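# Remove the arch's curved support without toppling it

## Task

Slide or lift the curved wooden centring support free from beneath the arch so that it is no longer under it, while the arch remains upright with each of its blocks undisturbed in position; any number of the four arms may be used.

## Robot and tools

SETUP. Four identical i2rt Big YAM arms (arm1, arm2, arm3, arm4) stand around a shared work area. Each has six revolute joints, a right-handed four-digit hand (index, middle, ring, thumb; 16 independent motors) and a fisheye wrist camera. Fixed room cameras: cam_back, cam_front, cam_top (672x504). Wrist images are 616x616; the open hand blocks part of them.

FRAME. Everything is in one scene frame, metres, origin on the floor, +z up. Feet (each faces along its own +x): arm1 (+0.655, -0.007, +0.730) facing -x... more precisely arm1 quat_wxyz (+0.015, +0.000, +0.008, +1.000); arm2 (-0.001, +0.647, +0.803) quat (+0.702, -0.006, +0.002, -0.712); arm3 (-0.652, -0.002, +0.765) quat (+1.000, +0.001, -0.002, +0.015); arm4 (-0.005, -0.651, +0.787) quat (+0.714, -0.003, +0.000, +0.700). Table surface under the arms: z=+0.720. Reach is about 1.06 m from joint 1's axis. The hand point moves with the palm; its own axes are +z out along straight fingers, +x across the palm away from the thumb, +y out of the palm face. Palm face at y=-0.062, fingertips about 0.12 to 0.14 m beyond the hand point along +z. A rigid camera mast sticks out on the palm side near the wrist and can collide.

TOOL move. Arguments: arm1, arm2, arm3, arm4 (each optional, one object per arm) and cameras (list of names, or ["all"], or []). An arm not named gets nothing new and keeps its previous commands. Inside an arm object:
- joints: absolute goals by name. joint1_rad -2.879..2.879 (base yaw, + is counter-clockwise from above), joint2_rad 0..3.141 (shoulder), joint3_rad 0..3.019 (elbow), joint4_rad -1.692..1.57 (hand pitch, + tips fingers up), joint5_rad -1.57..1.57 (sideways, + to the arm's right), joint6_rad -2.094..2.094 (roll, + clockwise from behind). Radians.
- Hand keys hand_index_mcp ... hand_thumb_ipl: each -1..+1, absolute, linear between the hinge's two stops; toward -1 curls fingers toward the palm. Straight values: _mcp +0.75, _abd 0.00, _pip +0.58, _dip +0.70; thumb cmc +0.71 (toward -1 swings it in front of the palm), axl +0.68, mcp +0.23, ipl +0.17. hand_current_limit -1..1 scales current cap 0..550 mA (start +0.4). hand_speed -0.96..1 sets set-point speed as (n+1)/2 of 8.5 rad/s (start -0.6). Omitted hand keys keep their goals; resending a hinge's measured value releases grip.
- target: one list of 7 numbers [x, y, z, qw, qx, qy, qz], an absolute hand pose in the scene frame (metres, unit quaternion), reached along a straight line from the current hand_target. With target, joints may hold only hand keys.
- speed: top path speed, 0.002..0.5 m/s (default 0.25); rotation capped at twice that in rad/s. Only with target.
- min_time_s: 0.1..8 s, minimum duration of that arm's joint moves.
All motions start together; hand paths of one call finish together (slowest sets pace), last 0.5..10 s, and a call never exceeds 15 s. Each step the path point is limited to 100 mm / 20 deg from the measured hand. Expect centimetre errors, lag and overshoot, worse near full stretch. Paths ignore obstacles and other arms.

TOOL wait: seconds 0..10, optional cameras. Commands stay as they are.
TOOL zoom_image: camera name and region [x0, y0, x1, y1] in pixels of that camera's last full image, top-left origin, at most 504 wide and high.
TOOL finished_scene: scene = current scene number; irreversible; the goal must persist unaided.

RESULTS. move line: per commanded arm, done or its worst status word. joint_status/hand_status: done; off_target (stopped short, may still push); time_out (joints keep nearby targets and keep pushing; on_its_own lists them; send the reported position to relax); not_followed (collision/reach check withheld it: 'joint command not followed' or 'pose unreachable'); limit_stop_at_motor_heat. 'as last shown' marks arms not named, their status lines read 'not commanded'. hand = measured hand pose, hand_target = pose at held joint goals. Joint velocities in rad/s ('within noise' when still). Joint torques include gravity and wrap for joints 3 and 4 at ±28 N m. hand_state per motor: moving, goal, blocked, overload; *_current_ma positive pushes toward -1. 'pictures' gives image order; images may lag the state slightly. An empty move returns full state, images and scene number.

AVOID. Knocking or dropping anything out of the work area, hard hits, parts falling, and firm contact between two robots (including one hand gripping another's fingers); the clearance check can be late and lets hands and cameras meet. Arms push on contact without stopping. A hand motor at 495 mA or more for 5 s shuts down for 10 s; joint motors overheat from stretched holds or pushing at unreachable poses (MOTOR HOT at 85 °C, fault and arm collapse at 100 °C). If a call is refused or a stop hits, the rest of that reply's move, wait and finished_scene calls are skipped. The scene keeps running while you think, and an occasional disturbance may nudge loose objects.

Each tool is called after "Emit:" as name([rows], argument=value, ...), one row to a line, values as JSON.

## Session

Emit:
move()

Scene clock: 0.00 s.
Joint torques (N m): no reading
Motor temperatures (°C): arm1=[24 22 24 24 25 22] | arm2=[22 25 24 27 24 25] | arm3=[26 26 23 24 23 24] | arm4=[24 23 24 22 24 24]
Heat: arm1: hottest joint5_rad 25 °C; arm2: hottest joint4_rad 27 °C; arm3: hottest joint1_rad 26 °C; arm4: hottest joint1_rad 24 °C.
Joint velocities: within noise
arm1.joint_positions: joint1_rad=+0.068 joint2_rad=+0.629 joint3_rad=+1.489 joint4_rad=-1.258 joint5_rad=+0.117 joint6_rad=+1.101 hand_index_mcp=+0.753 hand_index_abd=+0.000 hand_index_pip=+0.577 hand_index_dip=+0.696 hand_middle_mcp=+0.753 hand_middle_abd=+0.000 hand_middle_pip=+0.577 hand_middle_dip=+0.696 hand_ring_mcp=+0.753 hand_ring_abd=+0.000 hand_ring_pip=+0.577 hand_ring_dip=+0.696 hand_thumb_cmc=+0.714 hand_thumb_axl=+0.677 hand_thumb_mcp=+0.226 hand_thumb_ipl=+0.168 hand_current_limit=+0.400 hand_speed=-0.600
arm1.joint_status: not commanded
arm1.hand_state: goal,goal,goal,goal,goal,goal,goal,goal,goal,goal,goal,goal,goal,goal,goal,goal
arm1.index_mcp_current_ma: 0
arm1.index_abd_current_ma: 0
arm1.index_pip_current_ma: 0
arm1.index_dip_current_ma: 0
arm1.middle_mcp_current_ma: 0
arm1.middle_abd_current_ma: 0
arm1.middle_pip_current_ma: 0
arm1.middle_dip_current_ma: 0
arm1.ring_mcp_current_ma: 0
arm1.ring_abd_current_ma: 0
arm1.ring_pip_current_ma: 0
arm1.ring_dip_current_ma: 0
arm1.thumb_cmc_current_ma: 0
arm1.thumb_axl_current_ma: 0
arm1.thumb_mcp_current_ma: 0
arm1.thumb_ipl_current_ma: 0
arm1.hand_goal_index_mcp: 0.754
arm1.hand_goal_index_abd: 0.000
arm1.hand_goal_index_pip: 0.576
arm1.hand_goal_index_dip: 0.696
arm1.hand_goal_middle_mcp: 0.754
arm1.hand_goal_middle_abd: 0.000
arm1.hand_goal_middle_pip: 0.576
arm1.hand_goal_middle_dip: 0.696
arm1.hand_goal_ring_mcp: 0.754
arm1.hand_goal_ring_abd: 0.000
arm1.hand_goal_ring_pip: 0.576
arm1.hand_goal_ring_dip: 0.696
arm1.hand_goal_thumb_cmc: 0.714
arm1.hand_goal_thumb_axl: 0.678
arm1.hand_goal_thumb_mcp: 0.226
arm1.hand_goal_thumb_ipl: 0.168
arm1.hand: x=+0.4209 y=+0.0999 z=+1.3514 quat_wxyz=(-0.531, -0.174, +0.814, +0.159) (m; scene frame)
arm1.hand_target: x=+0.4251 y=+0.1002 z=+1.3641 quat_wxyz=(-0.543, -0.171, +0.806, +0.162) (m; scene frame)
arm1.hand_status: not commanded
arm2.joint_positions: joint1_rad=+0.081 joint2_rad=+0.625 joint3_rad=+1.339 joint4_rad=-1.439 joint5_rad=+0.068 joint6_rad=+1.144 hand_index_mcp=+0.753 hand_index_abd=+0.000 hand_index_pip=+0.577 hand_index_dip=+0.696 hand_middle_mcp=+0.753 hand_middle_abd=+0.000 hand_middle_pip=+0.577 hand_middle_dip=+0.696 hand_ring_mcp=+0.753 hand_ring_abd=+0.000 hand_ring_pip=+0.577 hand_ring_dip=+0.696 hand_thumb_cmc=+0.714 hand_thumb_axl=+0.677 hand_thumb_mcp=+0.226 hand_thumb_ipl=+0.168 hand_current_limit=+0.400 hand_speed=-0.600
arm2.joint_status: not commanded
arm2.hand_state: goal,goal,goal,goal,goal,goal,goal,goal,goal,goal,goal,goal,goal,goal,goal,goal
arm2.index_mcp_current_ma: 0
arm2.index_abd_current_ma: 0
arm2.index_pip_current_ma: 0
arm2.index_dip_current_ma: 0
arm2.middle_mcp_current_ma: 0
arm2.middle_abd_current_ma: 0
arm2.middle_pip_current_ma: 0
arm2.middle_dip_current_ma: 0
arm2.ring_mcp_current_ma: 0
arm2.ring_abd_current_ma: 0
arm2.ring_pip_current_ma: 0
arm2.ring_dip_current_ma: 0
arm2.thumb_cmc_current_ma: 0
arm2.thumb_axl_current_ma: 0
arm2.thumb_mcp_current_ma: 0
arm2.thumb_ipl_current_ma: 0
arm2.hand_goal_index_mcp: 0.754
arm2.hand_goal_index_abd: 0.000
arm2.hand_goal_index_pip: 0.576
arm2.hand_goal_index_dip: 0.696
arm2.hand_goal_middle_mcp: 0.754
arm2.hand_goal_middle_abd: 0.000
arm2.hand_goal_middle_pip: 0.576
arm2.hand_goal_middle_dip: 0.696
arm2.hand_goal_ring_mcp: 0.754
arm2.hand_goal_ring_abd: 0.000
arm2.hand_goal_ring_pip: 0.576
arm2.hand_goal_ring_dip: 0.696
arm2.hand_goal_thumb_cmc: 0.714
arm2.hand_goal_thumb_axl: 0.678
arm2.hand_goal_thumb_mcp: 0.226
arm2.hand_goal_thumb_ipl: 0.168
arm2.hand: x=-0.0785 y=+0.4102 z=+1.3133 quat_wxyz=(+0.360, +0.775, -0.478, +0.205) (m; scene frame)
arm2.hand_target: x=-0.0785 y=+0.4122 z=+1.3246 quat_wxyz=(+0.369, +0.770, -0.475, +0.212) (m; scene frame)
arm2.hand_status: not commanded
arm3.joint_positions: joint1_rad=-0.424 joint2_rad=+0.649 joint3_rad=+1.363 joint4_rad=-1.195 joint5_rad=-0.091 joint6_rad=+1.182 hand_index_mcp=+0.753 hand_index_abd=+0.000 hand_index_pip=+0.577 hand_index_dip=+0.696 hand_middle_mcp=+0.753 hand_middle_abd=+0.000 hand_middle_pip=+0.577 hand_middle_dip=+0.696 hand_ring_mcp=+0.753 hand_ring_abd=+0.000 hand_ring_pip=+0.577 hand_ring_dip=+0.696 hand_thumb_cmc=+0.714 hand_thumb_axl=+0.677 hand_thumb_mcp=+0.226 hand_thumb_ipl=+0.168 hand_current_limit=+0.400 hand_speed=-0.600
arm3.joint_status: not commanded
arm3.hand_state: goal,goal,goal,goal,goal,goal,goal,goal,goal,goal,goal,goal,goal,goal,goal,goal
arm3.index_mcp_current_ma: 0
arm3.index_abd_current_ma: 0
arm3.index_pip_current_ma: 0
arm3.index_dip_current_ma: 0
arm3.middle_mcp_current_ma: 0
arm3.middle_abd_current_ma: 0
arm3.middle_pip_current_ma: 0
arm3.middle_dip_current_ma: 0
arm3.ring_mcp_current_ma: 0
arm3.ring_abd_current_ma: 0
arm3.ring_pip_current_ma: 0
arm3.ring_dip_current_ma: 0
arm3.thumb_cmc_current_ma: 0
arm3.thumb_axl_current_ma: 0
arm3.thumb_mcp_current_ma: 0
arm3.thumb_ipl_current_ma: 0
arm3.hand_goal_index_mcp: 0.754
arm3.hand_goal_index_abd: 0.000
arm3.hand_goal_index_pip: 0.576
arm3.hand_goal_index_dip: 0.696
arm3.hand_goal_middle_mcp: 0.754
arm3.hand_goal_middle_abd: 0.000
arm3.hand_goal_middle_pip: 0.576
arm3.hand_goal_middle_dip: 0.696
arm3.hand_goal_ring_mcp: 0.754
arm3.hand_goal_ring_abd: 0.000
arm3.hand_goal_ring_pip: 0.576
arm3.hand_goal_ring_dip: 0.696
arm3.hand_goal_thumb_cmc: 0.714
arm3.hand_goal_thumb_axl: 0.678
arm3.hand_goal_thumb_mcp: 0.226
arm3.hand_goal_thumb_ipl: 0.168
arm3.hand: x=-0.4224 y=-0.1769 z=+1.3216 quat_wxyz=(+0.161, +0.853, +0.021, +0.495) (m; scene frame)
arm3.hand_target: x=-0.4255 y=-0.1756 z=+1.3366 quat_wxyz=(+0.167, +0.845, +0.021, +0.508) (m; scene frame)
arm3.hand_status: not commanded
arm4.joint_positions: joint1_rad=-0.812 joint2_rad=+0.602 joint3_rad=+1.335 joint4_rad=-1.243 joint5_rad=-0.043 joint6_rad=+1.026 hand_index_mcp=+0.753 hand_index_abd=+0.000 hand_index_pip=+0.577 hand_index_dip=+0.696 hand_middle_mcp=+0.753 hand_middle_abd=+0.000 hand_middle_pip=+0.577 hand_middle_dip=+0.696 hand_ring_mcp=+0.753 hand_ring_abd=+0.000 hand_ring_pip=+0.577 hand_ring_dip=+0.696 hand_thumb_cmc=+0.714 hand_thumb_axl=+0.677 hand_thumb_mcp=+0.226 hand_thumb_ipl=+0.168 hand_current_limit=+0.400 hand_speed=-0.600
arm4.joint_status: not commanded
arm4.hand_state: goal,goal,goal,goal,goal,goal,goal,goal,goal,goal,goal,goal,goal,goal,goal,goal
arm4.index_mcp_current_ma: 0
arm4.index_abd_current_ma: 0
arm4.index_pip_current_ma: 0
arm4.index_dip_current_ma: 0
arm4.middle_mcp_current_ma: 0
arm4.middle_abd_current_ma: 0
arm4.middle_pip_current_ma: 0
arm4.middle_dip_current_ma: 0
arm4.ring_mcp_current_ma: 0
arm4.ring_abd_current_ma: 0
arm4.ring_pip_current_ma: 0
arm4.ring_dip_current_ma: 0
arm4.thumb_cmc_current_ma: 0
arm4.thumb_axl_current_ma: 0
arm4.thumb_mcp_current_ma: 0
arm4.thumb_ipl_current_ma: 0
arm4.hand_goal_index_mcp: 0.754
arm4.hand_goal_index_abd: 0.000
arm4.hand_goal_index_pip: 0.576
arm4.hand_goal_index_dip: 0.696
arm4.hand_goal_middle_mcp: 0.754
arm4.hand_goal_middle_abd: 0.000
arm4.hand_goal_middle_pip: 0.576
arm4.hand_goal_middle_dip: 0.696
arm4.hand_goal_ring_mcp: 0.754
arm4.hand_goal_ring_abd: 0.000
arm4.hand_goal_ring_pip: 0.576
arm4.hand_goal_ring_dip: 0.696
arm4.hand_goal_thumb_cmc: 0.714
arm4.hand_goal_thumb_axl: 0.678
arm4.hand_goal_thumb_mcp: 0.226
arm4.hand_goal_thumb_ipl: 0.168
arm4.hand: x=+0.2395 y=-0.5281 z=+1.3425 quat_wxyz=(-0.065, +0.683, +0.526, +0.502) (m; scene frame)
arm4.hand_target: x=+0.2370 y=-0.5303 z=+1.3562 quat_wxyz=(-0.067, +0.677, +0.522, +0.514) (m; scene frame)
arm4.hand_status: not commanded
pictures: arm1_cam_wrist, arm2_cam_wrist, arm3_cam_wrist, arm4_cam_wrist, cam_back, cam_front, cam_top

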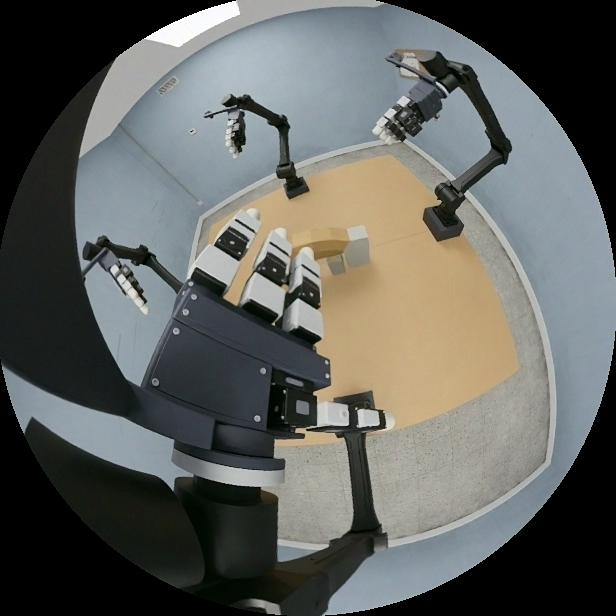

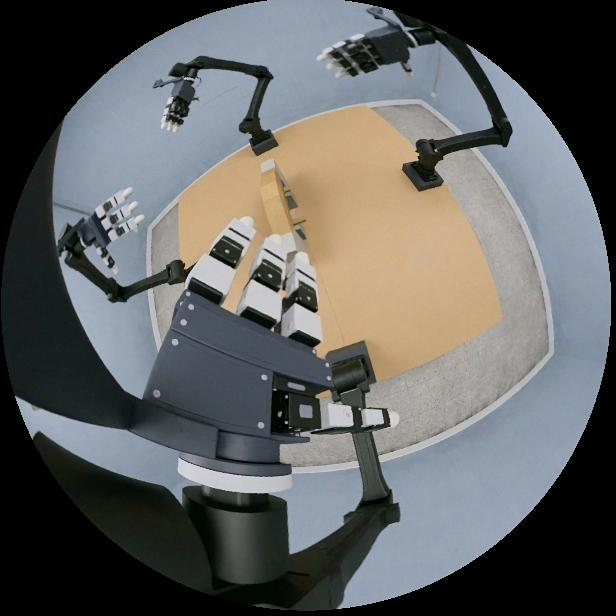

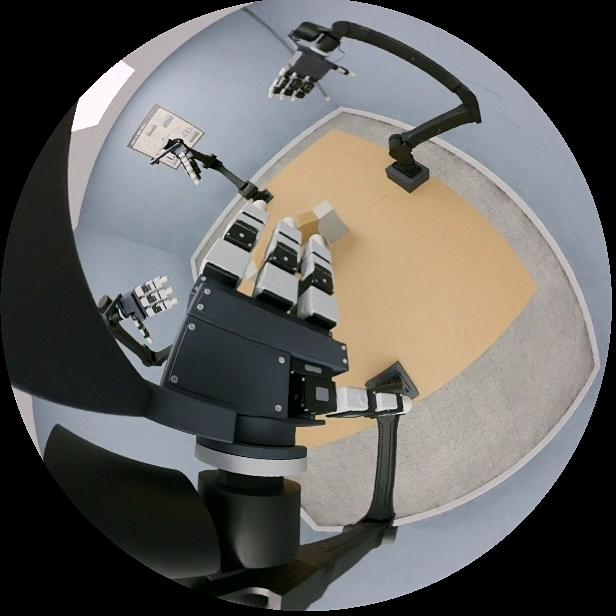

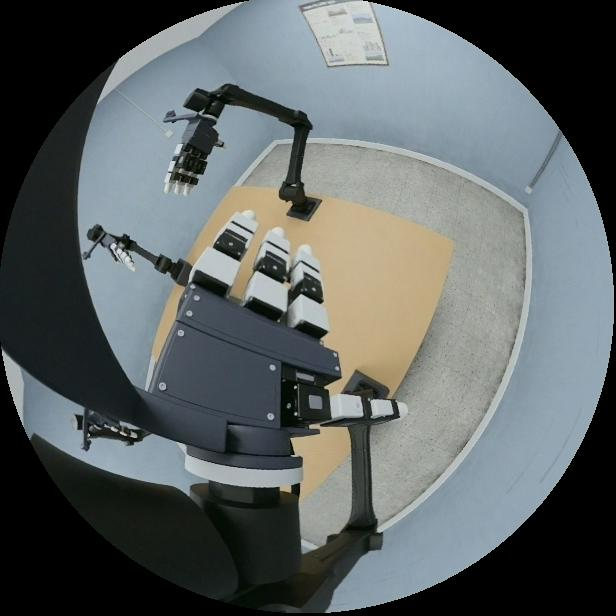

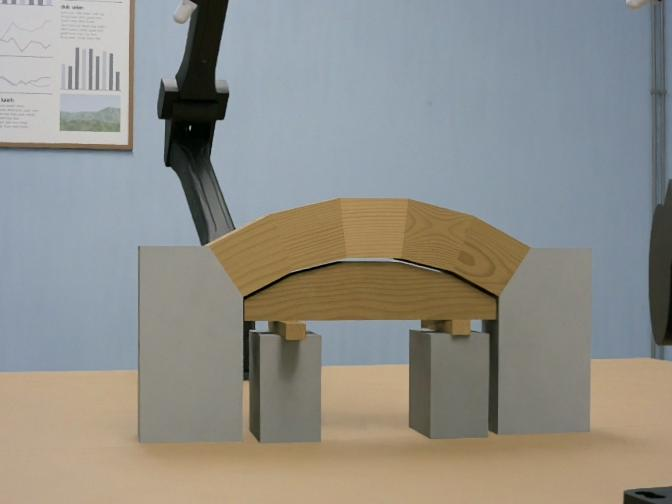

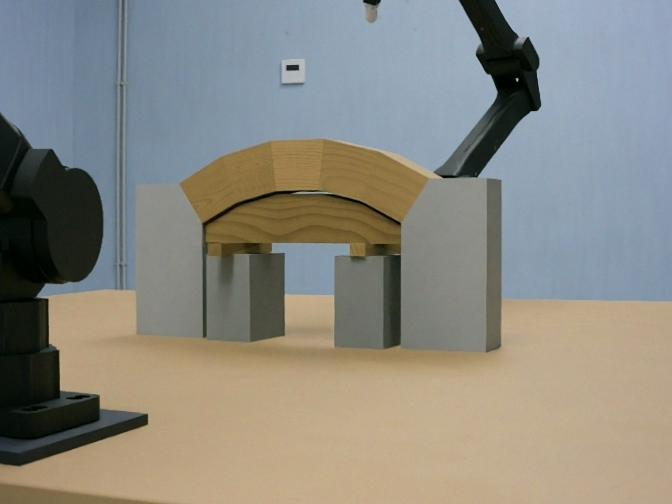

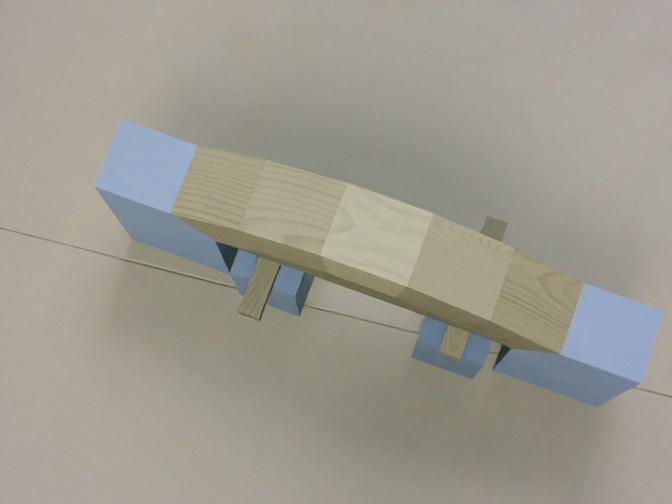

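Emit:
zoom_image(camera="cam_back", region=[220, 240, 520, 450])

Emit:
zoom_image(camera="cam_front", region=[130, 130, 510, 360])

Emit:
zoom_image(camera="cam_top", region=[200, 200, 540, 390])

Scaled by 1.680 from the camera's 672x504 image, which has a finer 960x720 frame.

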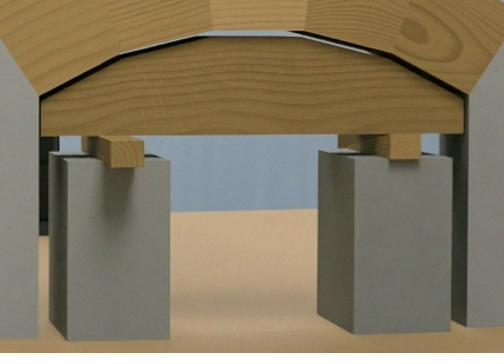

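Scaled by 1.326 from the camera's 672x504 image, which has a finer 960x720 frame.

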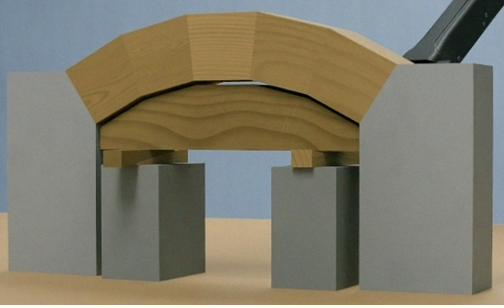

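Scaled by 1.482 from the camera's 672x504 image, which has a finer 960x720 frame.

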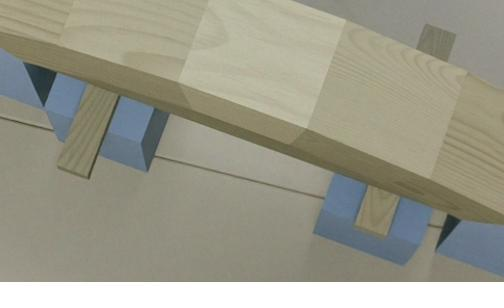

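Emit:
move(arm3={"target": [-0.25, -0.03, 1.10, 0.5, 0.5, 0.5, 0.5], "speed": 0.2}, cameras=["arm3_cam_wrist"])

Scene clock: 298.57 s.
Joint torques (N m): arm1=[1.49 2.73 7.8 2.28 0.11 -0.06] | arm2=[-0.44 2.37 9.95 1.84 0.19 0.05] | arm3=[-1.73 -2.02 9.44 2.81 -0.16 -0.3] | arm4=[-0.62 3.14 11.41 2.47 0.01 -0.02]
Motor temperatures (°C): arm1=[23 22 31 25 25 22] | arm2=[22 25 40 28 24 25] | arm3=[26 26 30 24 23 24] | arm4=[23 23 39 23 24 24]
Heat: arm1: hottest joint3_rad 31 °C; arm2: hottest joint3_rad 40 °C; arm3: hottest joint3_rad 30 °C; arm4: hottest joint3_rad 39 °C.
move: arm3 done
Joint velocities: within noise
arm1, arm2, arm4: as last shown
arm1.joint_positions: joint1_rad=+0.068 joint2_rad=+0.629 joint3_rad=+1.489 joint4_rad=-1.258 joint5_rad=+0.117 joint6_rad=+1.101 hand_index_mcp=+0.755 hand_index_abd=+0.001 hand_index_pip=+0.577 hand_index_dip=+0.696 hand_middle_mcp=+0.755 hand_middle_abd=+0.001 hand_middle_pip=+0.577 hand_middle_dip=+0.696 hand_ring_mcp=+0.755 hand_ring_abd=+0.000 hand_ring_pip=+0.577 hand_ring_dip=+0.696 hand_thumb_cmc=+0.715 hand_thumb_axl=+0.677 hand_thumb_mcp=+0.226 hand_thumb_ipl=+0.168 hand_current_limit=+0.400 hand_speed=-0.600
arm1.index_mcp_current_ma: 1
arm1.middle_mcp_current_ma: 1
arm1.ring_mcp_current_ma: 1
arm1.thumb_cmc_current_ma: 1
arm2.joint_positions: joint1_rad=+0.081 joint2_rad=+0.625 joint3_rad=+1.339 joint4_rad=-1.439 joint5_rad=+0.068 joint6_rad=+1.144 hand_index_mcp=+0.754 hand_index_abd=+0.000 hand_index_pip=+0.577 hand_index_dip=+0.696 hand_middle_mcp=+0.754 hand_middle_abd=+0.000 hand_middle_pip=+0.577 hand_middle_dip=+0.696 hand_ring_mcp=+0.754 hand_ring_abd=+0.000 hand_ring_pip=+0.577 hand_ring_dip=+0.696 hand_thumb_cmc=+0.715 hand_thumb_axl=+0.677 hand_thumb_mcp=+0.225 hand_thumb_ipl=+0.168 hand_current_limit=+0.400 hand_speed=-0.600
arm3.joint_positions: joint1_rad=-0.033 joint2_rad=+0.912 joint3_rad=+0.293 joint4_rad=+0.595 joint5_rad=-0.014 joint6_rad=+0.013 hand_index_mcp=+0.764 hand_index_abd=+0.001 hand_index_pip=+0.577 hand_index_dip=+0.696 hand_middle_mcp=+0.763 hand_middle_abd=+0.001 hand_middle_pip=+0.577 hand_middle_dip=+0.696 hand_ring_mcp=+0.763 hand_ring_abd=+0.001 hand_ring_pip=+0.577 hand_ring_dip=+0.696 hand_thumb_cmc=+0.722 hand_thumb_axl=+0.677 hand_thumb_mcp=+0.226 hand_thumb_ipl=+0.168 hand_current_limit=+0.400 hand_speed=-0.600
arm3.joint_status: not commanded
arm3.hand_state: goal,goal,goal,goal,goal,goal,goal,goal,goal,goal,goal,goal,goal,goal,goal,goal
arm3.index_mcp_current_ma: 8
arm3.index_abd_current_ma: 0
arm3.index_pip_current_ma: 0
arm3.index_dip_current_ma: 0
arm3.middle_mcp_current_ma: 7
arm3.middle_abd_current_ma: 0
arm3.middle_pip_current_ma: 0
arm3.middle_dip_current_ma: 0
arm3.ring_mcp_current_ma: 7
arm3.ring_abd_current_ma: 0
arm3.ring_pip_current_ma: 0
arm3.ring_dip_current_ma: 0
arm3.thumb_cmc_current_ma: 6
arm3.thumb_axl_current_ma: 0
arm3.thumb_mcp_current_ma: 0
arm3.thumb_ipl_current_ma: 0
arm3.hand_goal_index_mcp: 0.754
arm3.hand_goal_index_abd: 0.000
arm3.hand_goal_index_pip: 0.576
arm3.hand_goal_index_dip: 0.696
arm3.hand_goal_middle_mcp: 0.754
arm3.hand_goal_middle_abd: 0.000
arm3.hand_goal_middle_pip: 0.576
arm3.hand_goal_middle_dip: 0.696
arm3.hand_goal_ring_mcp: 0.754
arm3.hand_goal_ring_abd: 0.000
arm3.hand_goal_ring_pip: 0.576
arm3.hand_goal_ring_dip: 0.696
arm3.hand_goal_thumb_cmc: 0.714
arm3.hand_goal_thumb_axl: 0.678
arm3.hand_goal_thumb_mcp: 0.226
arm3.hand_goal_thumb_ipl: 0.168
arm3.hand: x=-0.2490 y=-0.0257 z=+1.0950 quat_wxyz=(+0.489, +0.506, +0.504, +0.501) (m; scene frame)
arm3.hand_target: x=-0.2501 y=-0.0299 z=+1.1001 quat_wxyz=(+0.500, +0.500, +0.500, +0.500) (m; scene frame)
arm3.hand_status: done (0.007 m and 1.6 deg from the pose sent, 0.317 m and 80.1 deg at the start)
arm4.joint_positions: joint1_rad=-0.812 joint2_rad=+0.602 joint3_rad=+1.335 joint4_rad=-1.243 joint5_rad=-0.043 joint6_rad=+1.026 hand_index_mcp=+0.755 hand_index_abd=+0.000 hand_index_pip=+0.577 hand_index_dip=+0.696 hand_middle_mcp=+0.755 hand_middle_abd=+0.000 hand_middle_pip=+0.577 hand_middle_dip=+0.696 hand_ring_mcp=+0.755 hand_ring_abd=+0.000 hand_ring_pip=+0.577 hand_ring_dip=+0.696 hand_thumb_cmc=+0.715 hand_thumb_axl=+0.677 hand_thumb_mcp=+0.226 hand_thumb_ipl=+0.168 hand_current_limit=+0.400 hand_speed=-0.600
arm4.index_mcp_current_ma: 3
arm4.index_abd_current_ma: 1
arm4.index_pip_current_ma: 2
arm4.middle_mcp_current_ma: 2
arm4.middle_abd_current_ma: 1
arm4.middle_pip_current_ma: 2
arm4.ring_mcp_current_ma: 3
arm4.ring_abd_current_ma: 1
arm4.ring_pip_current_ma: 2
arm4.thumb_cmc_current_ma: 2
arm4.thumb_axl_current_ma: -2
arm4.thumb_mcp_current_ma: -1
arm4.thumb_ipl_current_ma: -1
pictures: arm3_cam_wrist
camera_calibration:
arm3_cam_wrist: T_world_to_cam=[[0.0450781, -0.820821, 0.569405, -0.59344], [-0.765827, -0.394391, -0.507902, 0.302732], [0.641465, -0.41317, -0.646385, 0.978088], [0, 0, 0, 1]] pos_world=[-0.368818, 0.036404, 1.12389]

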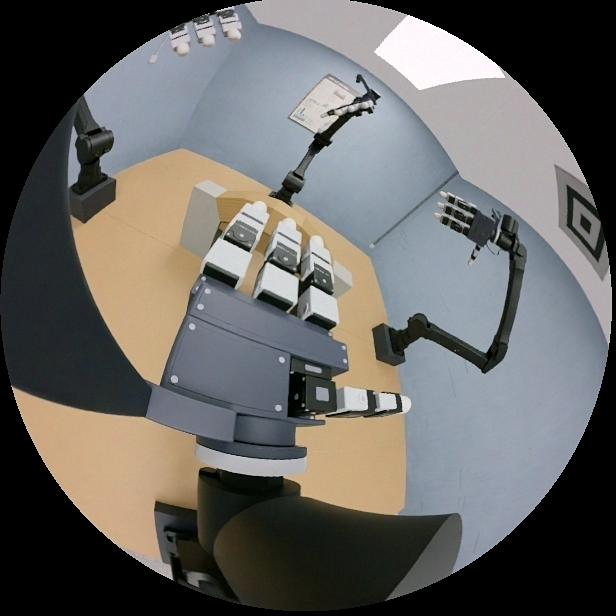

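Emit:
move(arm3={"target": [-0.24, -0.0, 0.93, 0.5, 0.5, 0.5, 0.5], "speed": 0.2}, cameras=["arm3_cam_wrist", "cam_back", "cam_top"])

Scene clock: 310.47 s.
Joint torques (N m): arm1=[1.49 2.67 7.82 2.26 0.11 -0.05] | arm2=[-0.67 2.43 9.95 1.83 0.19 0.04] | arm3=[0.38 -7.24 2.63 2.8 0.15 -0.18] | arm4=[-0.44 2.67 11.45 2.35 -0.01 -0.03]
Motor temperatures (°C): arm1=[23 22 31 25 25 22] | arm2=[22 25 40 28 24 25] | arm3=[26 26 30 24 23 24] | arm4=[23 23 39 23 24 24]
Heat: arm1: hottest joint3_rad 31 °C; arm2: hottest joint3_rad 40 °C; arm3: hottest joint3_rad 30 °C; arm4: hottest joint3_rad 39 °C.
move: arm3 off_target
Joint velocities: within noise
arm1, arm2, arm4: as last shown
arm3.joint_positions: joint1_rad=+0.069 joint2_rad=+1.859 joint3_rad=+0.188 joint4_rad=+1.561 joint5_rad=+0.112 joint6_rad=+0.012 hand_index_mcp=+0.766 hand_index_abd=+0.001 hand_index_pip=+0.577 hand_index_dip=+0.696 hand_middle_mcp=+0.765 hand_middle_abd=+0.001 hand_middle_pip=+0.577 hand_middle_dip=+0.696 hand_ring_mcp=+0.765 hand_ring_abd=+0.001 hand_ring_pip=+0.577 hand_ring_dip=+0.696 hand_thumb_cmc=+0.723 hand_thumb_axl=+0.677 hand_thumb_mcp=+0.226 hand_thumb_ipl=+0.168 hand_current_limit=+0.400 hand_speed=-0.600
arm3.joint_status: not commanded
arm3.hand_state: goal,goal,goal,goal,goal,goal,goal,goal,goal,goal,goal,goal,goal,goal,goal,goal
arm3.index_mcp_current_ma: 11
arm3.index_abd_current_ma: 0
arm3.index_pip_current_ma: 0
arm3.index_dip_current_ma: 0
arm3.middle_mcp_current_ma: 9
arm3.middle_abd_current_ma: 0
arm3.middle_pip_current_ma: 0
arm3.middle_dip_current_ma: 0
arm3.ring_mcp_current_ma: 9
arm3.ring_abd_current_ma: 0
arm3.ring_pip_current_ma: 0
arm3.ring_dip_current_ma: 0
arm3.thumb_cmc_current_ma: 7
arm3.thumb_axl_current_ma: 0
arm3.thumb_mcp_current_ma: 0
arm3.thumb_ipl_current_ma: 0
arm3.hand_goal_index_mcp: 0.754
arm3.hand_goal_index_abd: 0.000
arm3.hand_goal_index_pip: 0.576
arm3.hand_goal_index_dip: 0.696
arm3.hand_goal_middle_mcp: 0.754
arm3.hand_goal_middle_abd: 0.000
arm3.hand_goal_middle_pip: 0.576
arm3.hand_goal_middle_dip: 0.696
arm3.hand_goal_ring_mcp: 0.754
arm3.hand_goal_ring_abd: 0.000
arm3.hand_goal_ring_pip: 0.576
arm3.hand_goal_ring_dip: 0.696
arm3.hand_goal_thumb_cmc: 0.714
arm3.hand_goal_thumb_axl: 0.678
arm3.hand_goal_thumb_mcp: 0.226
arm3.hand_goal_thumb_ipl: 0.168
arm3.hand: x=-0.2423 y=-0.0052 z=+0.9181 quat_wxyz=(+0.476, +0.530, +0.522, +0.470) (m; scene frame)
arm3.hand_target: x=-0.2399 y=+0.0000 z=+0.9306 quat_wxyz=(+0.484, +0.517, +0.513, +0.485) (m; scene frame)
arm3.hand_status: off_target (0.013 m and 6.1 deg from the pose sent, 0.167 m and 1.6 deg at the start; a joint's target at an end of its range on 19 of 44 steps)
pictures: arm3_cam_wrist, cam_back, cam_top
camera_calibration:
arm3_cam_wrist: T_world_to_cam=[[0.0747328, -0.814625, 0.575154, -0.47422], [-0.815131, -0.382148, -0.435345, 0.1476], [0.574436, -0.436291, -0.692585, 0.893983], [0, 0, 0, 1]] pos_world=[-0.357783, 0.0601308, 0.956165]

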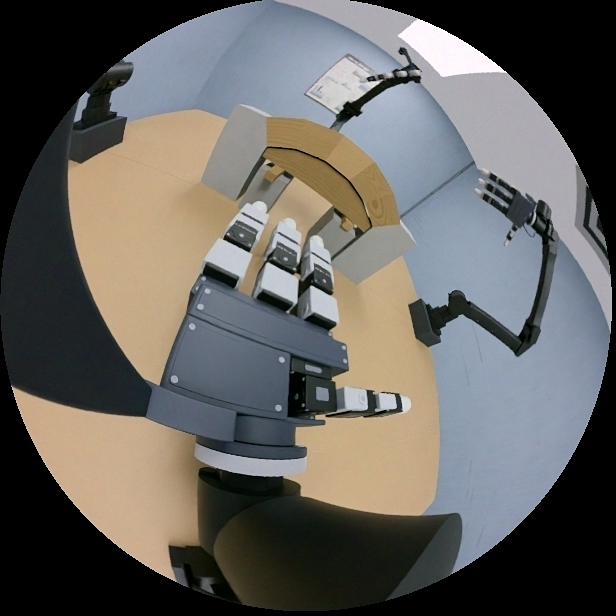

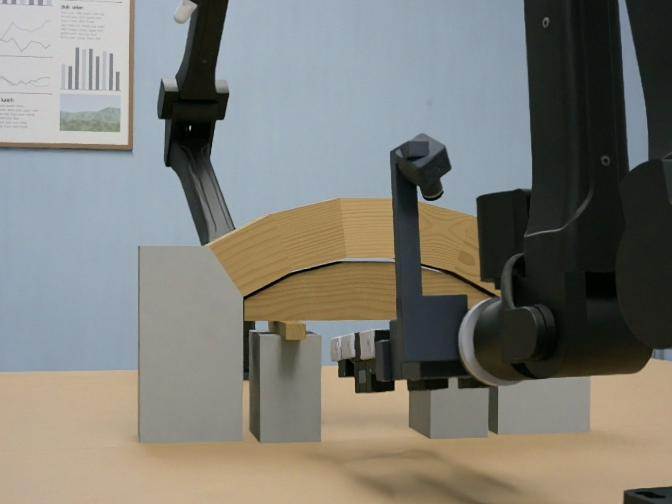

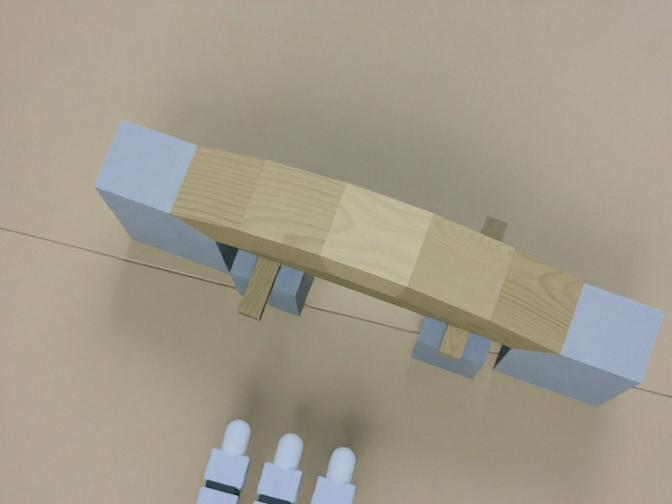

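Emit:
zoom_image(camera="cam_back", region=[236, 284, 332, 356])

Emit:
zoom_image(camera="arm3_cam_wrist", region=[220, 100, 430, 290])

Scaled by 5.250 from the camera's 672x504 image, which has a finer 960x720 frame.

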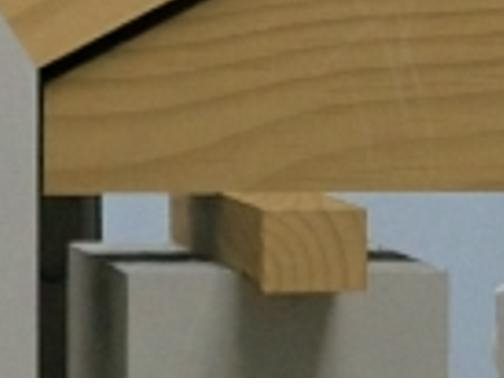

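Scaled by 2.400 from the camera's 616x616 image, which has a finer 880x880 frame.

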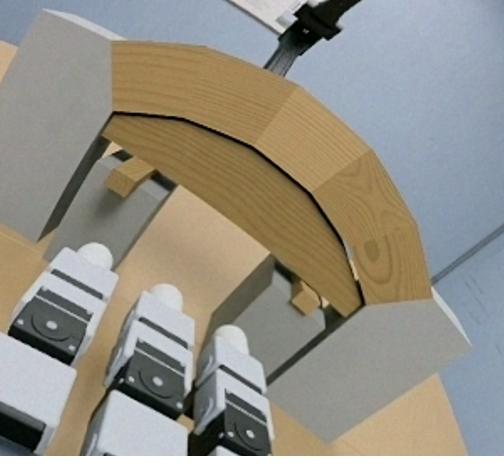

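Emit:
move(arm3={"target": [-0.20, 0.085, 0.935, 0.527, 0.527, 0.472, 0.472], "speed": 0.15}, cameras=["arm3_cam_wrist", "cam_back", "cam_top"])

Emit:
zoom_image(camera="arm3_cam_wrist", region=[180, 60, 430, 290])

Emit:
zoom_image(camera="cam_top", region=[160, 200, 400, 440])

Scene clock: 419.03 s.
Joint torques (N m): arm1=[1.55 2.78 7.82 2.26 0.11 -0.06] | arm2=[-0.62 2.37 9.91 1.84 0.18 0.05] | arm3=[-0.03 -7.18 3.88 1.01 0.13 -0.29] | arm4=[-0.44 2.84 11.4 2.51 0 -0.03]
Motor temperatures (°C): arm1=[23 22 31 25 25 22] | arm2=[22 25 41 28 24 25] | arm3=[26 28 26 24 23 24] | arm4=[23 23 40 23 24 24]
Heat: arm1: hottest joint3_rad 31 °C; arm2: hottest joint3_rad 41 °C; arm3: hottest joint2_rad 28 °C; arm4: hottest joint3_rad 40 °C.
move: arm3 done
Joint velocities: within noise
arm1, arm2, arm4: as last shown
arm3.joint_positions: joint1_rad=+0.392 joint2_rad=+1.896 joint3_rad=+0.389 joint4_rad=+1.513 joint5_rad=+0.536 joint6_rad=+0.012 hand_index_mcp=+0.766 hand_index_abd=+0.001 hand_index_pip=+0.577 hand_index_dip=+0.696 hand_middle_mcp=+0.765 hand_middle_abd=+0.001 hand_middle_pip=+0.577 hand_middle_dip=+0.696 hand_ring_mcp=+0.765 hand_ring_abd=+0.001 hand_ring_pip=+0.577 hand_ring_dip=+0.696 hand_thumb_cmc=+0.723 hand_thumb_axl=+0.677 hand_thumb_mcp=+0.226 hand_thumb_ipl=+0.168 hand_current_limit=+0.400 hand_speed=-0.600
arm3.joint_status: not commanded
arm3.hand_state: goal,goal,goal,goal,goal,goal,goal,goal,goal,goal,goal,goal,goal,goal,goal,goal
arm3.index_mcp_current_ma: 11
arm3.index_abd_current_ma: 0
arm3.index_pip_current_ma: 0
arm3.index_dip_current_ma: 0
arm3.middle_mcp_current_ma: 9
arm3.middle_abd_current_ma: 0
arm3.middle_pip_current_ma: 0
arm3.middle_dip_current_ma: 0
arm3.ring_mcp_current_ma: 9
arm3.ring_abd_current_ma: 0
arm3.ring_pip_current_ma: 0
arm3.ring_dip_current_ma: 0
arm3.thumb_cmc_current_ma: 7
arm3.thumb_axl_current_ma: 0
arm3.thumb_mcp_current_ma: 0
arm3.thumb_ipl_current_ma: 0
arm3.hand_goal_index_mcp: 0.754
arm3.hand_goal_index_abd: 0.000
arm3.hand_goal_index_pip: 0.576
arm3.hand_goal_index_dip: 0.696
arm3.hand_goal_middle_mcp: 0.754
arm3.hand_goal_middle_abd: 0.000
arm3.hand_goal_middle_pip: 0.576
arm3.hand_goal_middle_dip: 0.696
arm3.hand_goal_ring_mcp: 0.754
arm3.hand_goal_ring_abd: 0.000
arm3.hand_goal_ring_pip: 0.576
arm3.hand_goal_ring_dip: 0.696
arm3.hand_goal_thumb_cmc: 0.714
arm3.hand_goal_thumb_axl: 0.678
arm3.hand_goal_thumb_mcp: 0.226
arm3.hand_goal_thumb_ipl: 0.168
arm3.hand: x=-0.2048 y=+0.0791 z=+0.9395 quat_wxyz=(+0.526, +0.529, +0.464, +0.478) (m; scene frame)
arm3.hand_target: x=-0.2002 y=+0.0850 z=+0.9351 quat_wxyz=(+0.527, +0.527, +0.472, +0.472) (m; scene frame)
arm3.hand_status: done (0.009 m and 1.1 deg from the pose sent, 0.101 m and 8.2 deg at the start; a joint's target at an end of its range on 1 of 36 steps)
pictures: arm3_cam_wrist, cam_back, cam_top
camera_calibration:
arm3_cam_wrist: T_world_to_cam=[[-0.0740533, -0.819762, 0.567896, -0.443882], [-0.79302, -0.296881, -0.531959, 0.308343], [0.604678, -0.489747, -0.628103, 0.873829], [0, 0, 0, 1]] pos_world=[-0.316734, 0.155619, 0.964959]

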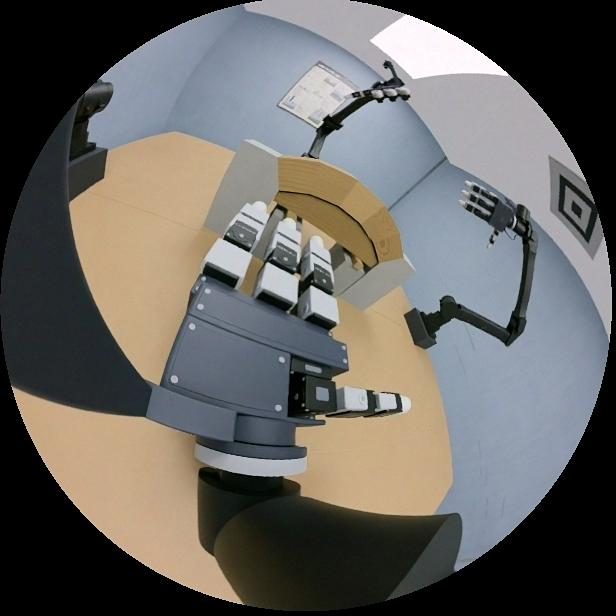

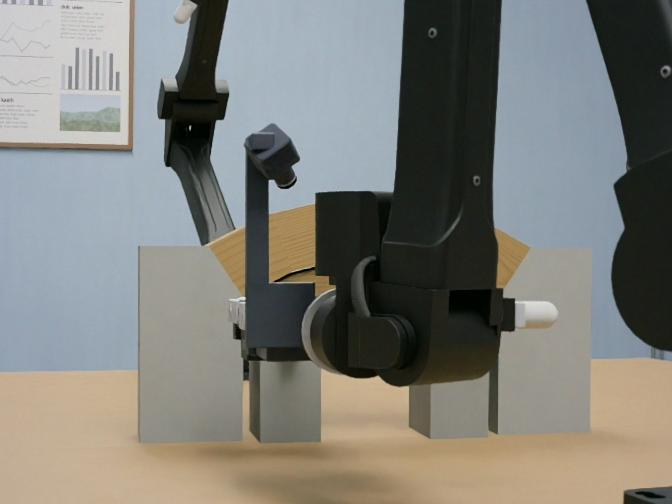

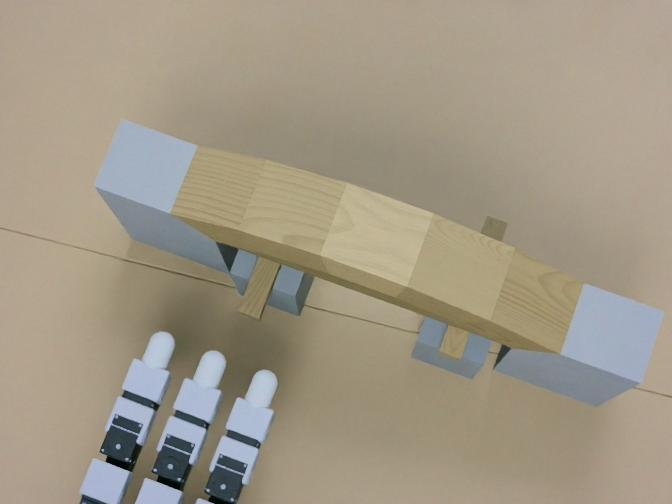

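Scaled by 2.016 from the camera's 616x616 image, which has a finer 880x880 frame.

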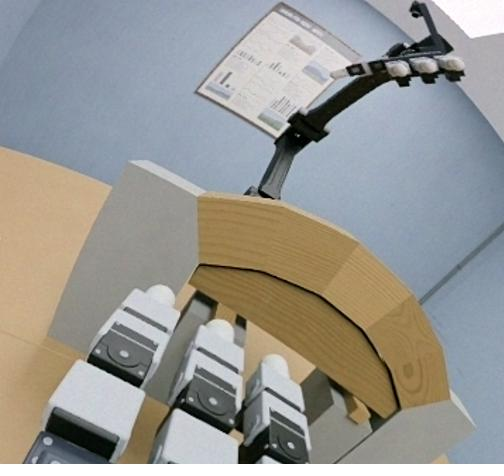

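Scaled by 2.100 from the camera's 672x504 image, which has a finer 960x720 frame.

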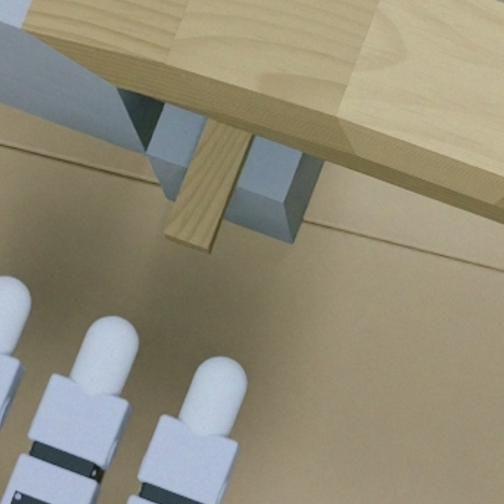

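Emit:
move(arm3={"target": [-0.185, 0.096, 0.915, 0.527, 0.527, 0.472, 0.472], "speed": 0.1, "joints": {"hand_index_abd": 0.08, "hand_middle_abd": -0.08}}, cameras=["arm3_cam_wrist", "cam_front", "cam_top"])

Emit:
zoom_image(camera="cam_front", region=[300, 200, 420, 290])

Emit:
zoom_image(camera="cam_top", region=[160, 200, 400, 440])

Scene clock: 460.40 s.
Joint torques (N m): arm1=[1.55 2.78 7.82 2.25 0.11 -0.06] | arm2=[-0.5 2.37 9.92 1.81 0.18 0.05] | arm3=[0.32 -8.06 3.78 2.43 0.16 -0.28] | arm4=[-0.85 2.78 11.47 2.45 0.01 -0.04]
Motor temperatures (°C): arm1=[23 22 32 25 25 22] | arm2=[22 25 42 28 24 25] | arm3=[26 28 26 24 23 24] | arm4=[23 23 41 23 24 24]
Heat: arm1: hottest joint3_rad 32 °C; arm2: hottest joint3_rad 42 °C; arm3: hottest joint2_rad 28 °C; arm4: hottest joint3_rad 41 °C.
move: arm3 done
Joint velocities: within noise
arm1, arm2, arm4: as last shown
arm3.joint_positions: joint1_rad=+0.397 joint2_rad=+1.992 joint3_rad=+0.447 joint4_rad=+1.513 joint5_rad=+0.548 joint6_rad=+0.012 hand_index_mcp=+0.766 hand_index_abd=+0.077 hand_index_pip=+0.577 hand_index_dip=+0.696 hand_middle_mcp=+0.765 hand_middle_abd=-0.077 hand_middle_pip=+0.577 hand_middle_dip=+0.696 hand_ring_mcp=+0.765 hand_ring_abd=+0.001 hand_ring_pip=+0.577 hand_ring_dip=+0.696 hand_thumb_cmc=+0.723 hand_thumb_axl=+0.677 hand_thumb_mcp=+0.226 hand_thumb_ipl=+0.168 hand_current_limit=+0.400 hand_speed=-0.600
arm3.joint_status: all done
arm3.hand_state: goal,goal,goal,goal,goal,goal,goal,goal,goal,goal,goal,goal,goal,goal,goal,goal
arm3.index_mcp_current_ma: 11
arm3.index_abd_current_ma: -1
arm3.index_pip_current_ma: 0
arm3.index_dip_current_ma: 0
arm3.middle_mcp_current_ma: 9
arm3.middle_abd_current_ma: 1
arm3.middle_pip_current_ma: 0
arm3.middle_dip_current_ma: 0
arm3.ring_mcp_current_ma: 9
arm3.ring_abd_current_ma: 0
arm3.ring_pip_current_ma: 0
arm3.ring_dip_current_ma: 0
arm3.thumb_cmc_current_ma: 7
arm3.thumb_axl_current_ma: 0
arm3.thumb_mcp_current_ma: 0
arm3.thumb_ipl_current_ma: 0
arm3.hand_goal_index_mcp: 0.754
arm3.hand_goal_index_abd: 0.080
arm3.hand_goal_index_pip: 0.576
arm3.hand_goal_index_dip: 0.696
arm3.hand_goal_middle_mcp: 0.754
arm3.hand_goal_middle_abd: -0.080
arm3.hand_goal_middle_pip: 0.576
arm3.hand_goal_middle_dip: 0.696
arm3.hand_goal_ring_mcp: 0.754
arm3.hand_goal_ring_abd: 0.000
arm3.hand_goal_ring_pip: 0.576
arm3.hand_goal_ring_dip: 0.696
arm3.hand_goal_thumb_cmc: 0.714
arm3.hand_goal_thumb_axl: 0.678
arm3.hand_goal_thumb_mcp: 0.226
arm3.hand_goal_thumb_ipl: 0.168
arm3.hand: x=-0.1873 y=+0.0877 z=+0.9115 quat_wxyz=(+0.524, +0.535, +0.475, +0.463) (m; scene frame)
arm3.hand_target: x=-0.1852 y=+0.0958 z=+0.9150 quat_wxyz=(+0.527, +0.527, +0.472, +0.472) (m; scene frame)
arm3.hand_status: done (0.009 m and 1.5 deg from the pose sent, 0.036 m and 1.1 deg at the start)
pictures: arm3_cam_wrist, cam_front, cam_top
camera_calibration:
arm3_cam_wrist: T_world_to_cam=[[-0.0596816, -0.810189, 0.583123, -0.431641], [-0.812971, -0.299523, -0.499363, 0.276628], [0.579237, -0.503865, -0.640784, 0.857939], [0, 0, 0, 1]] pos_world=[-0.29782, 0.165431, 0.939591]

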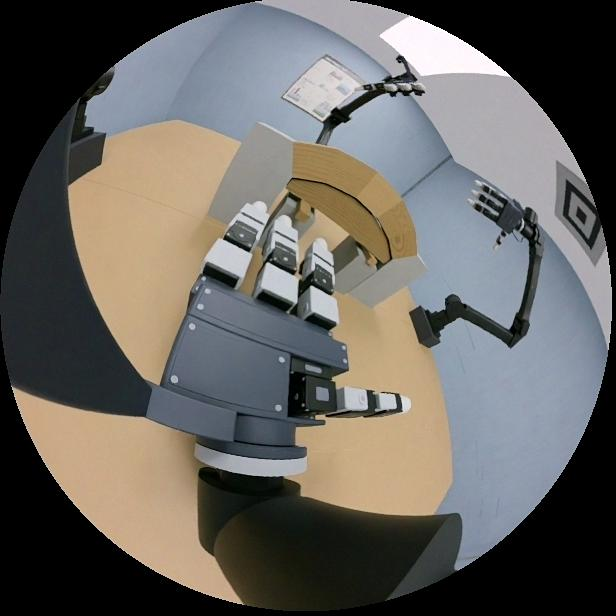

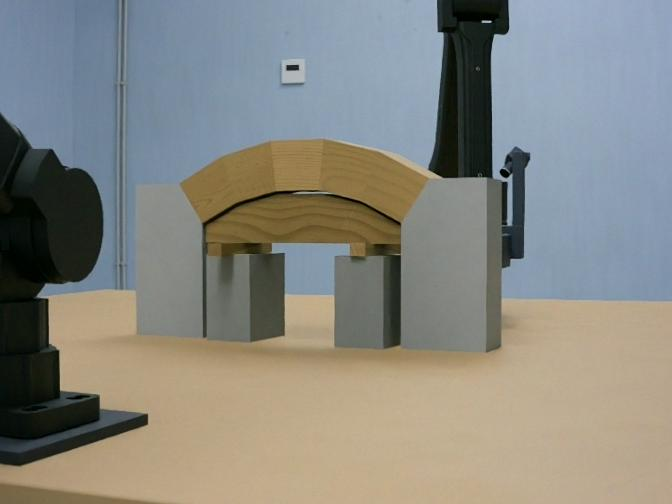

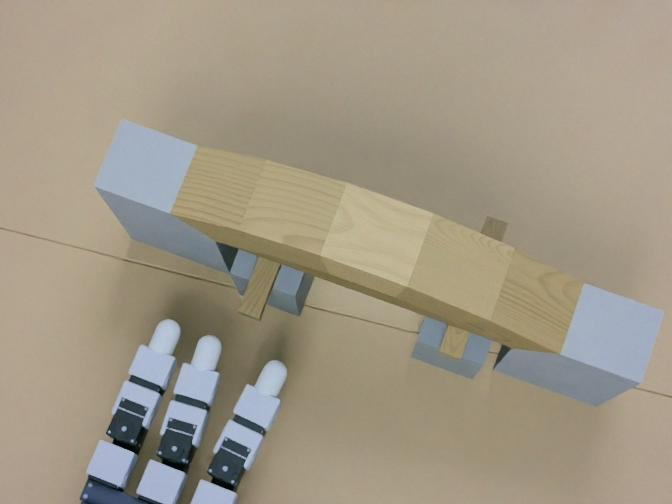

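Scaled by 4.200 from the camera's 672x504 image, which has a finer 960x720 frame.

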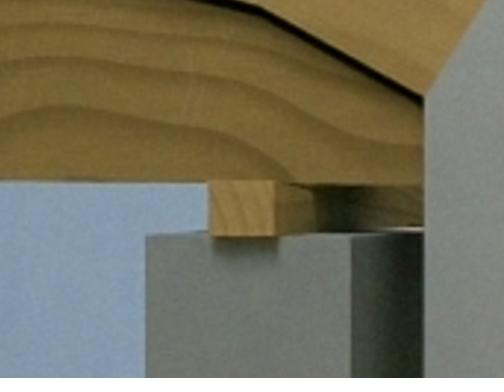

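Scaled by 2.100 from the camera's 672x504 image, which has a finer 960x720 frame.

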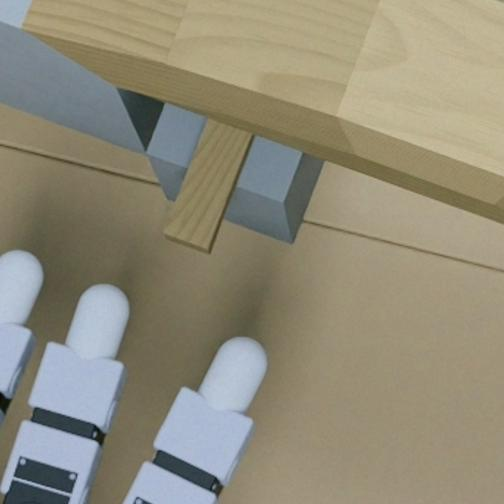

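Emit:
move(arm3={"target": [-0.168, 0.097, 0.9235, 0.534, 0.520, 0.466, 0.478], "speed": 0.1}, cameras=["arm3_cam_wrist", "cam_front", "cam_top"])

Emit:
zoom_image(camera="arm3_cam_wrist", region=[220, 150, 400, 300])

Emit:
zoom_image(camera="cam_top", region=[160, 200, 400, 440])

Scene clock: 486.73 s.
Joint torques (N m): arm1=[1.55 2.78 7.83 2.29 0.11 -0.05] | arm2=[-0.5 2.49 9.91 1.88 0.19 0.05] | arm3=[-1.14 -8.59 4.22 1.57 -0.14 -0.32] | arm4=[-0.67 2.78 11.41 2.48 -0.01 -0.05]
Motor temperatures (°C): arm1=[23 22 32 25 25 22] | arm2=[22 25 42 28 24 25] | arm3=[26 28 26 24 23 24] | arm4=[23 23 41 23 24 24]
Heat: arm1: hottest joint3_rad 32 °C; arm2: hottest joint3_rad 42 °C; arm3: hottest joint2_rad 28 °C; arm4: hottest joint3_rad 41 °C.
move: arm3 done
Joint velocities: within noise
arm1, arm2, arm4: as last shown
arm3.joint_positions: joint1_rad=+0.397 joint2_rad=+1.992 joint3_rad=+0.493 joint4_rad=+1.513 joint5_rad=+0.532 joint6_rad=-0.001 hand_index_mcp=+0.766 hand_index_abd=+0.077 hand_index_pip=+0.577 hand_index_dip=+0.696 hand_middle_mcp=+0.765 hand_middle_abd=-0.077 hand_middle_pip=+0.577 hand_middle_dip=+0.696 hand_ring_mcp=+0.765 hand_ring_abd=+0.001 hand_ring_pip=+0.577 hand_ring_dip=+0.696 hand_thumb_cmc=+0.723 hand_thumb_axl=+0.677 hand_thumb_mcp=+0.226 hand_thumb_ipl=+0.168 hand_current_limit=+0.400 hand_speed=-0.600
arm3.joint_status: not commanded
arm3.hand_state: goal,goal,goal,goal,goal,goal,goal,goal,goal,goal,goal,goal,goal,goal,goal,goal
arm3.index_mcp_current_ma: 11
arm3.index_abd_current_ma: -1
arm3.index_pip_current_ma: 0
arm3.index_dip_current_ma: 0
arm3.middle_mcp_current_ma: 9
arm3.middle_abd_current_ma: 1
arm3.middle_pip_current_ma: 0
arm3.middle_dip_current_ma: 0
arm3.ring_mcp_current_ma: 9
arm3.ring_abd_current_ma: 0
arm3.ring_pip_current_ma: 0
arm3.ring_dip_current_ma: 0
arm3.thumb_cmc_current_ma: 7
arm3.thumb_axl_current_ma: 0
arm3.thumb_mcp_current_ma: 0
arm3.thumb_ipl_current_ma: 0
arm3.hand_goal_index_mcp: 0.754
arm3.hand_goal_index_abd: 0.080
arm3.hand_goal_index_pip: 0.576
arm3.hand_goal_index_dip: 0.696
arm3.hand_goal_middle_mcp: 0.754
arm3.hand_goal_middle_abd: -0.080
arm3.hand_goal_middle_pip: 0.576
arm3.hand_goal_middle_dip: 0.696
arm3.hand_goal_ring_mcp: 0.754
arm3.hand_goal_ring_abd: 0.000
arm3.hand_goal_ring_pip: 0.576
arm3.hand_goal_ring_dip: 0.696
arm3.hand_goal_thumb_cmc: 0.714
arm3.hand_goal_thumb_axl: 0.678
arm3.hand_goal_thumb_mcp: 0.226
arm3.hand_goal_thumb_ipl: 0.168
arm3.hand: x=-0.1740 y=+0.0971 z=+0.9225 quat_wxyz=(+0.528, +0.523, +0.467, +0.479) (m; scene frame)
arm3.hand_target: x=-0.1681 y=+0.0969 z=+0.9236 quat_wxyz=(+0.534, +0.520, +0.466, +0.478) (m; scene frame)
arm3.hand_status: done (0.006 m and 0.8 deg from the pose sent, 0.025 m and 2.9 deg at the start)
pictures: arm3_cam_wrist, cam_front, cam_top
camera_calibration:
arm3_cam_wrist: T_world_to_cam=[[-0.0706697, -0.814626, 0.575665, -0.424308], [-0.787386, -0.308747, -0.533571, 0.33259], [0.612396, -0.490978, -0.619606, 0.847045], [0, 0, 0, 1]] pos_world=[-0.286836, 0.172914, 0.946554]

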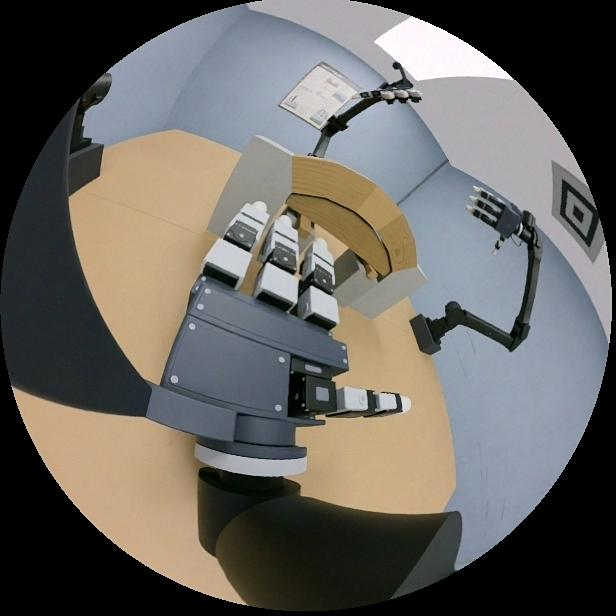

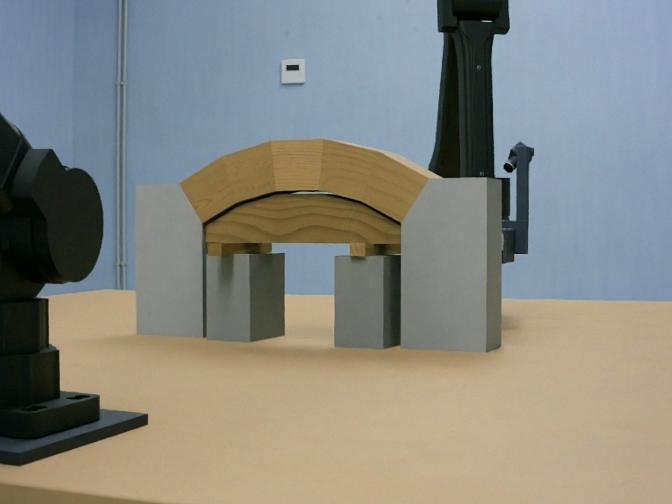

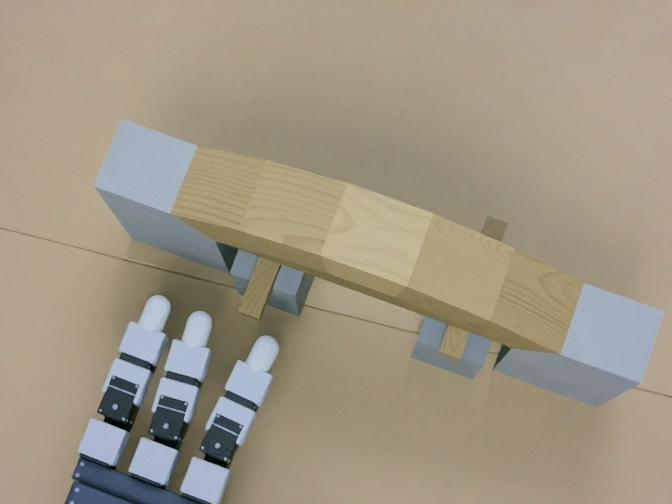

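Scaled by 2.800 from the camera's 616x616 image, which has a finer 880x880 frame.

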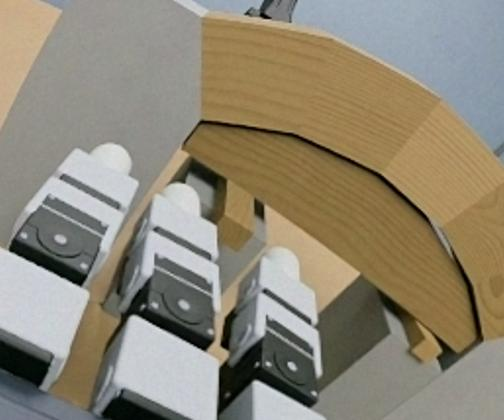

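Scaled by 2.100 from the camera's 672x504 image, which has a finer 960x720 frame.

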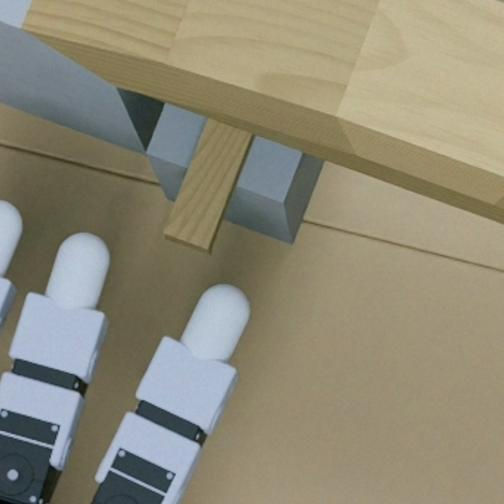

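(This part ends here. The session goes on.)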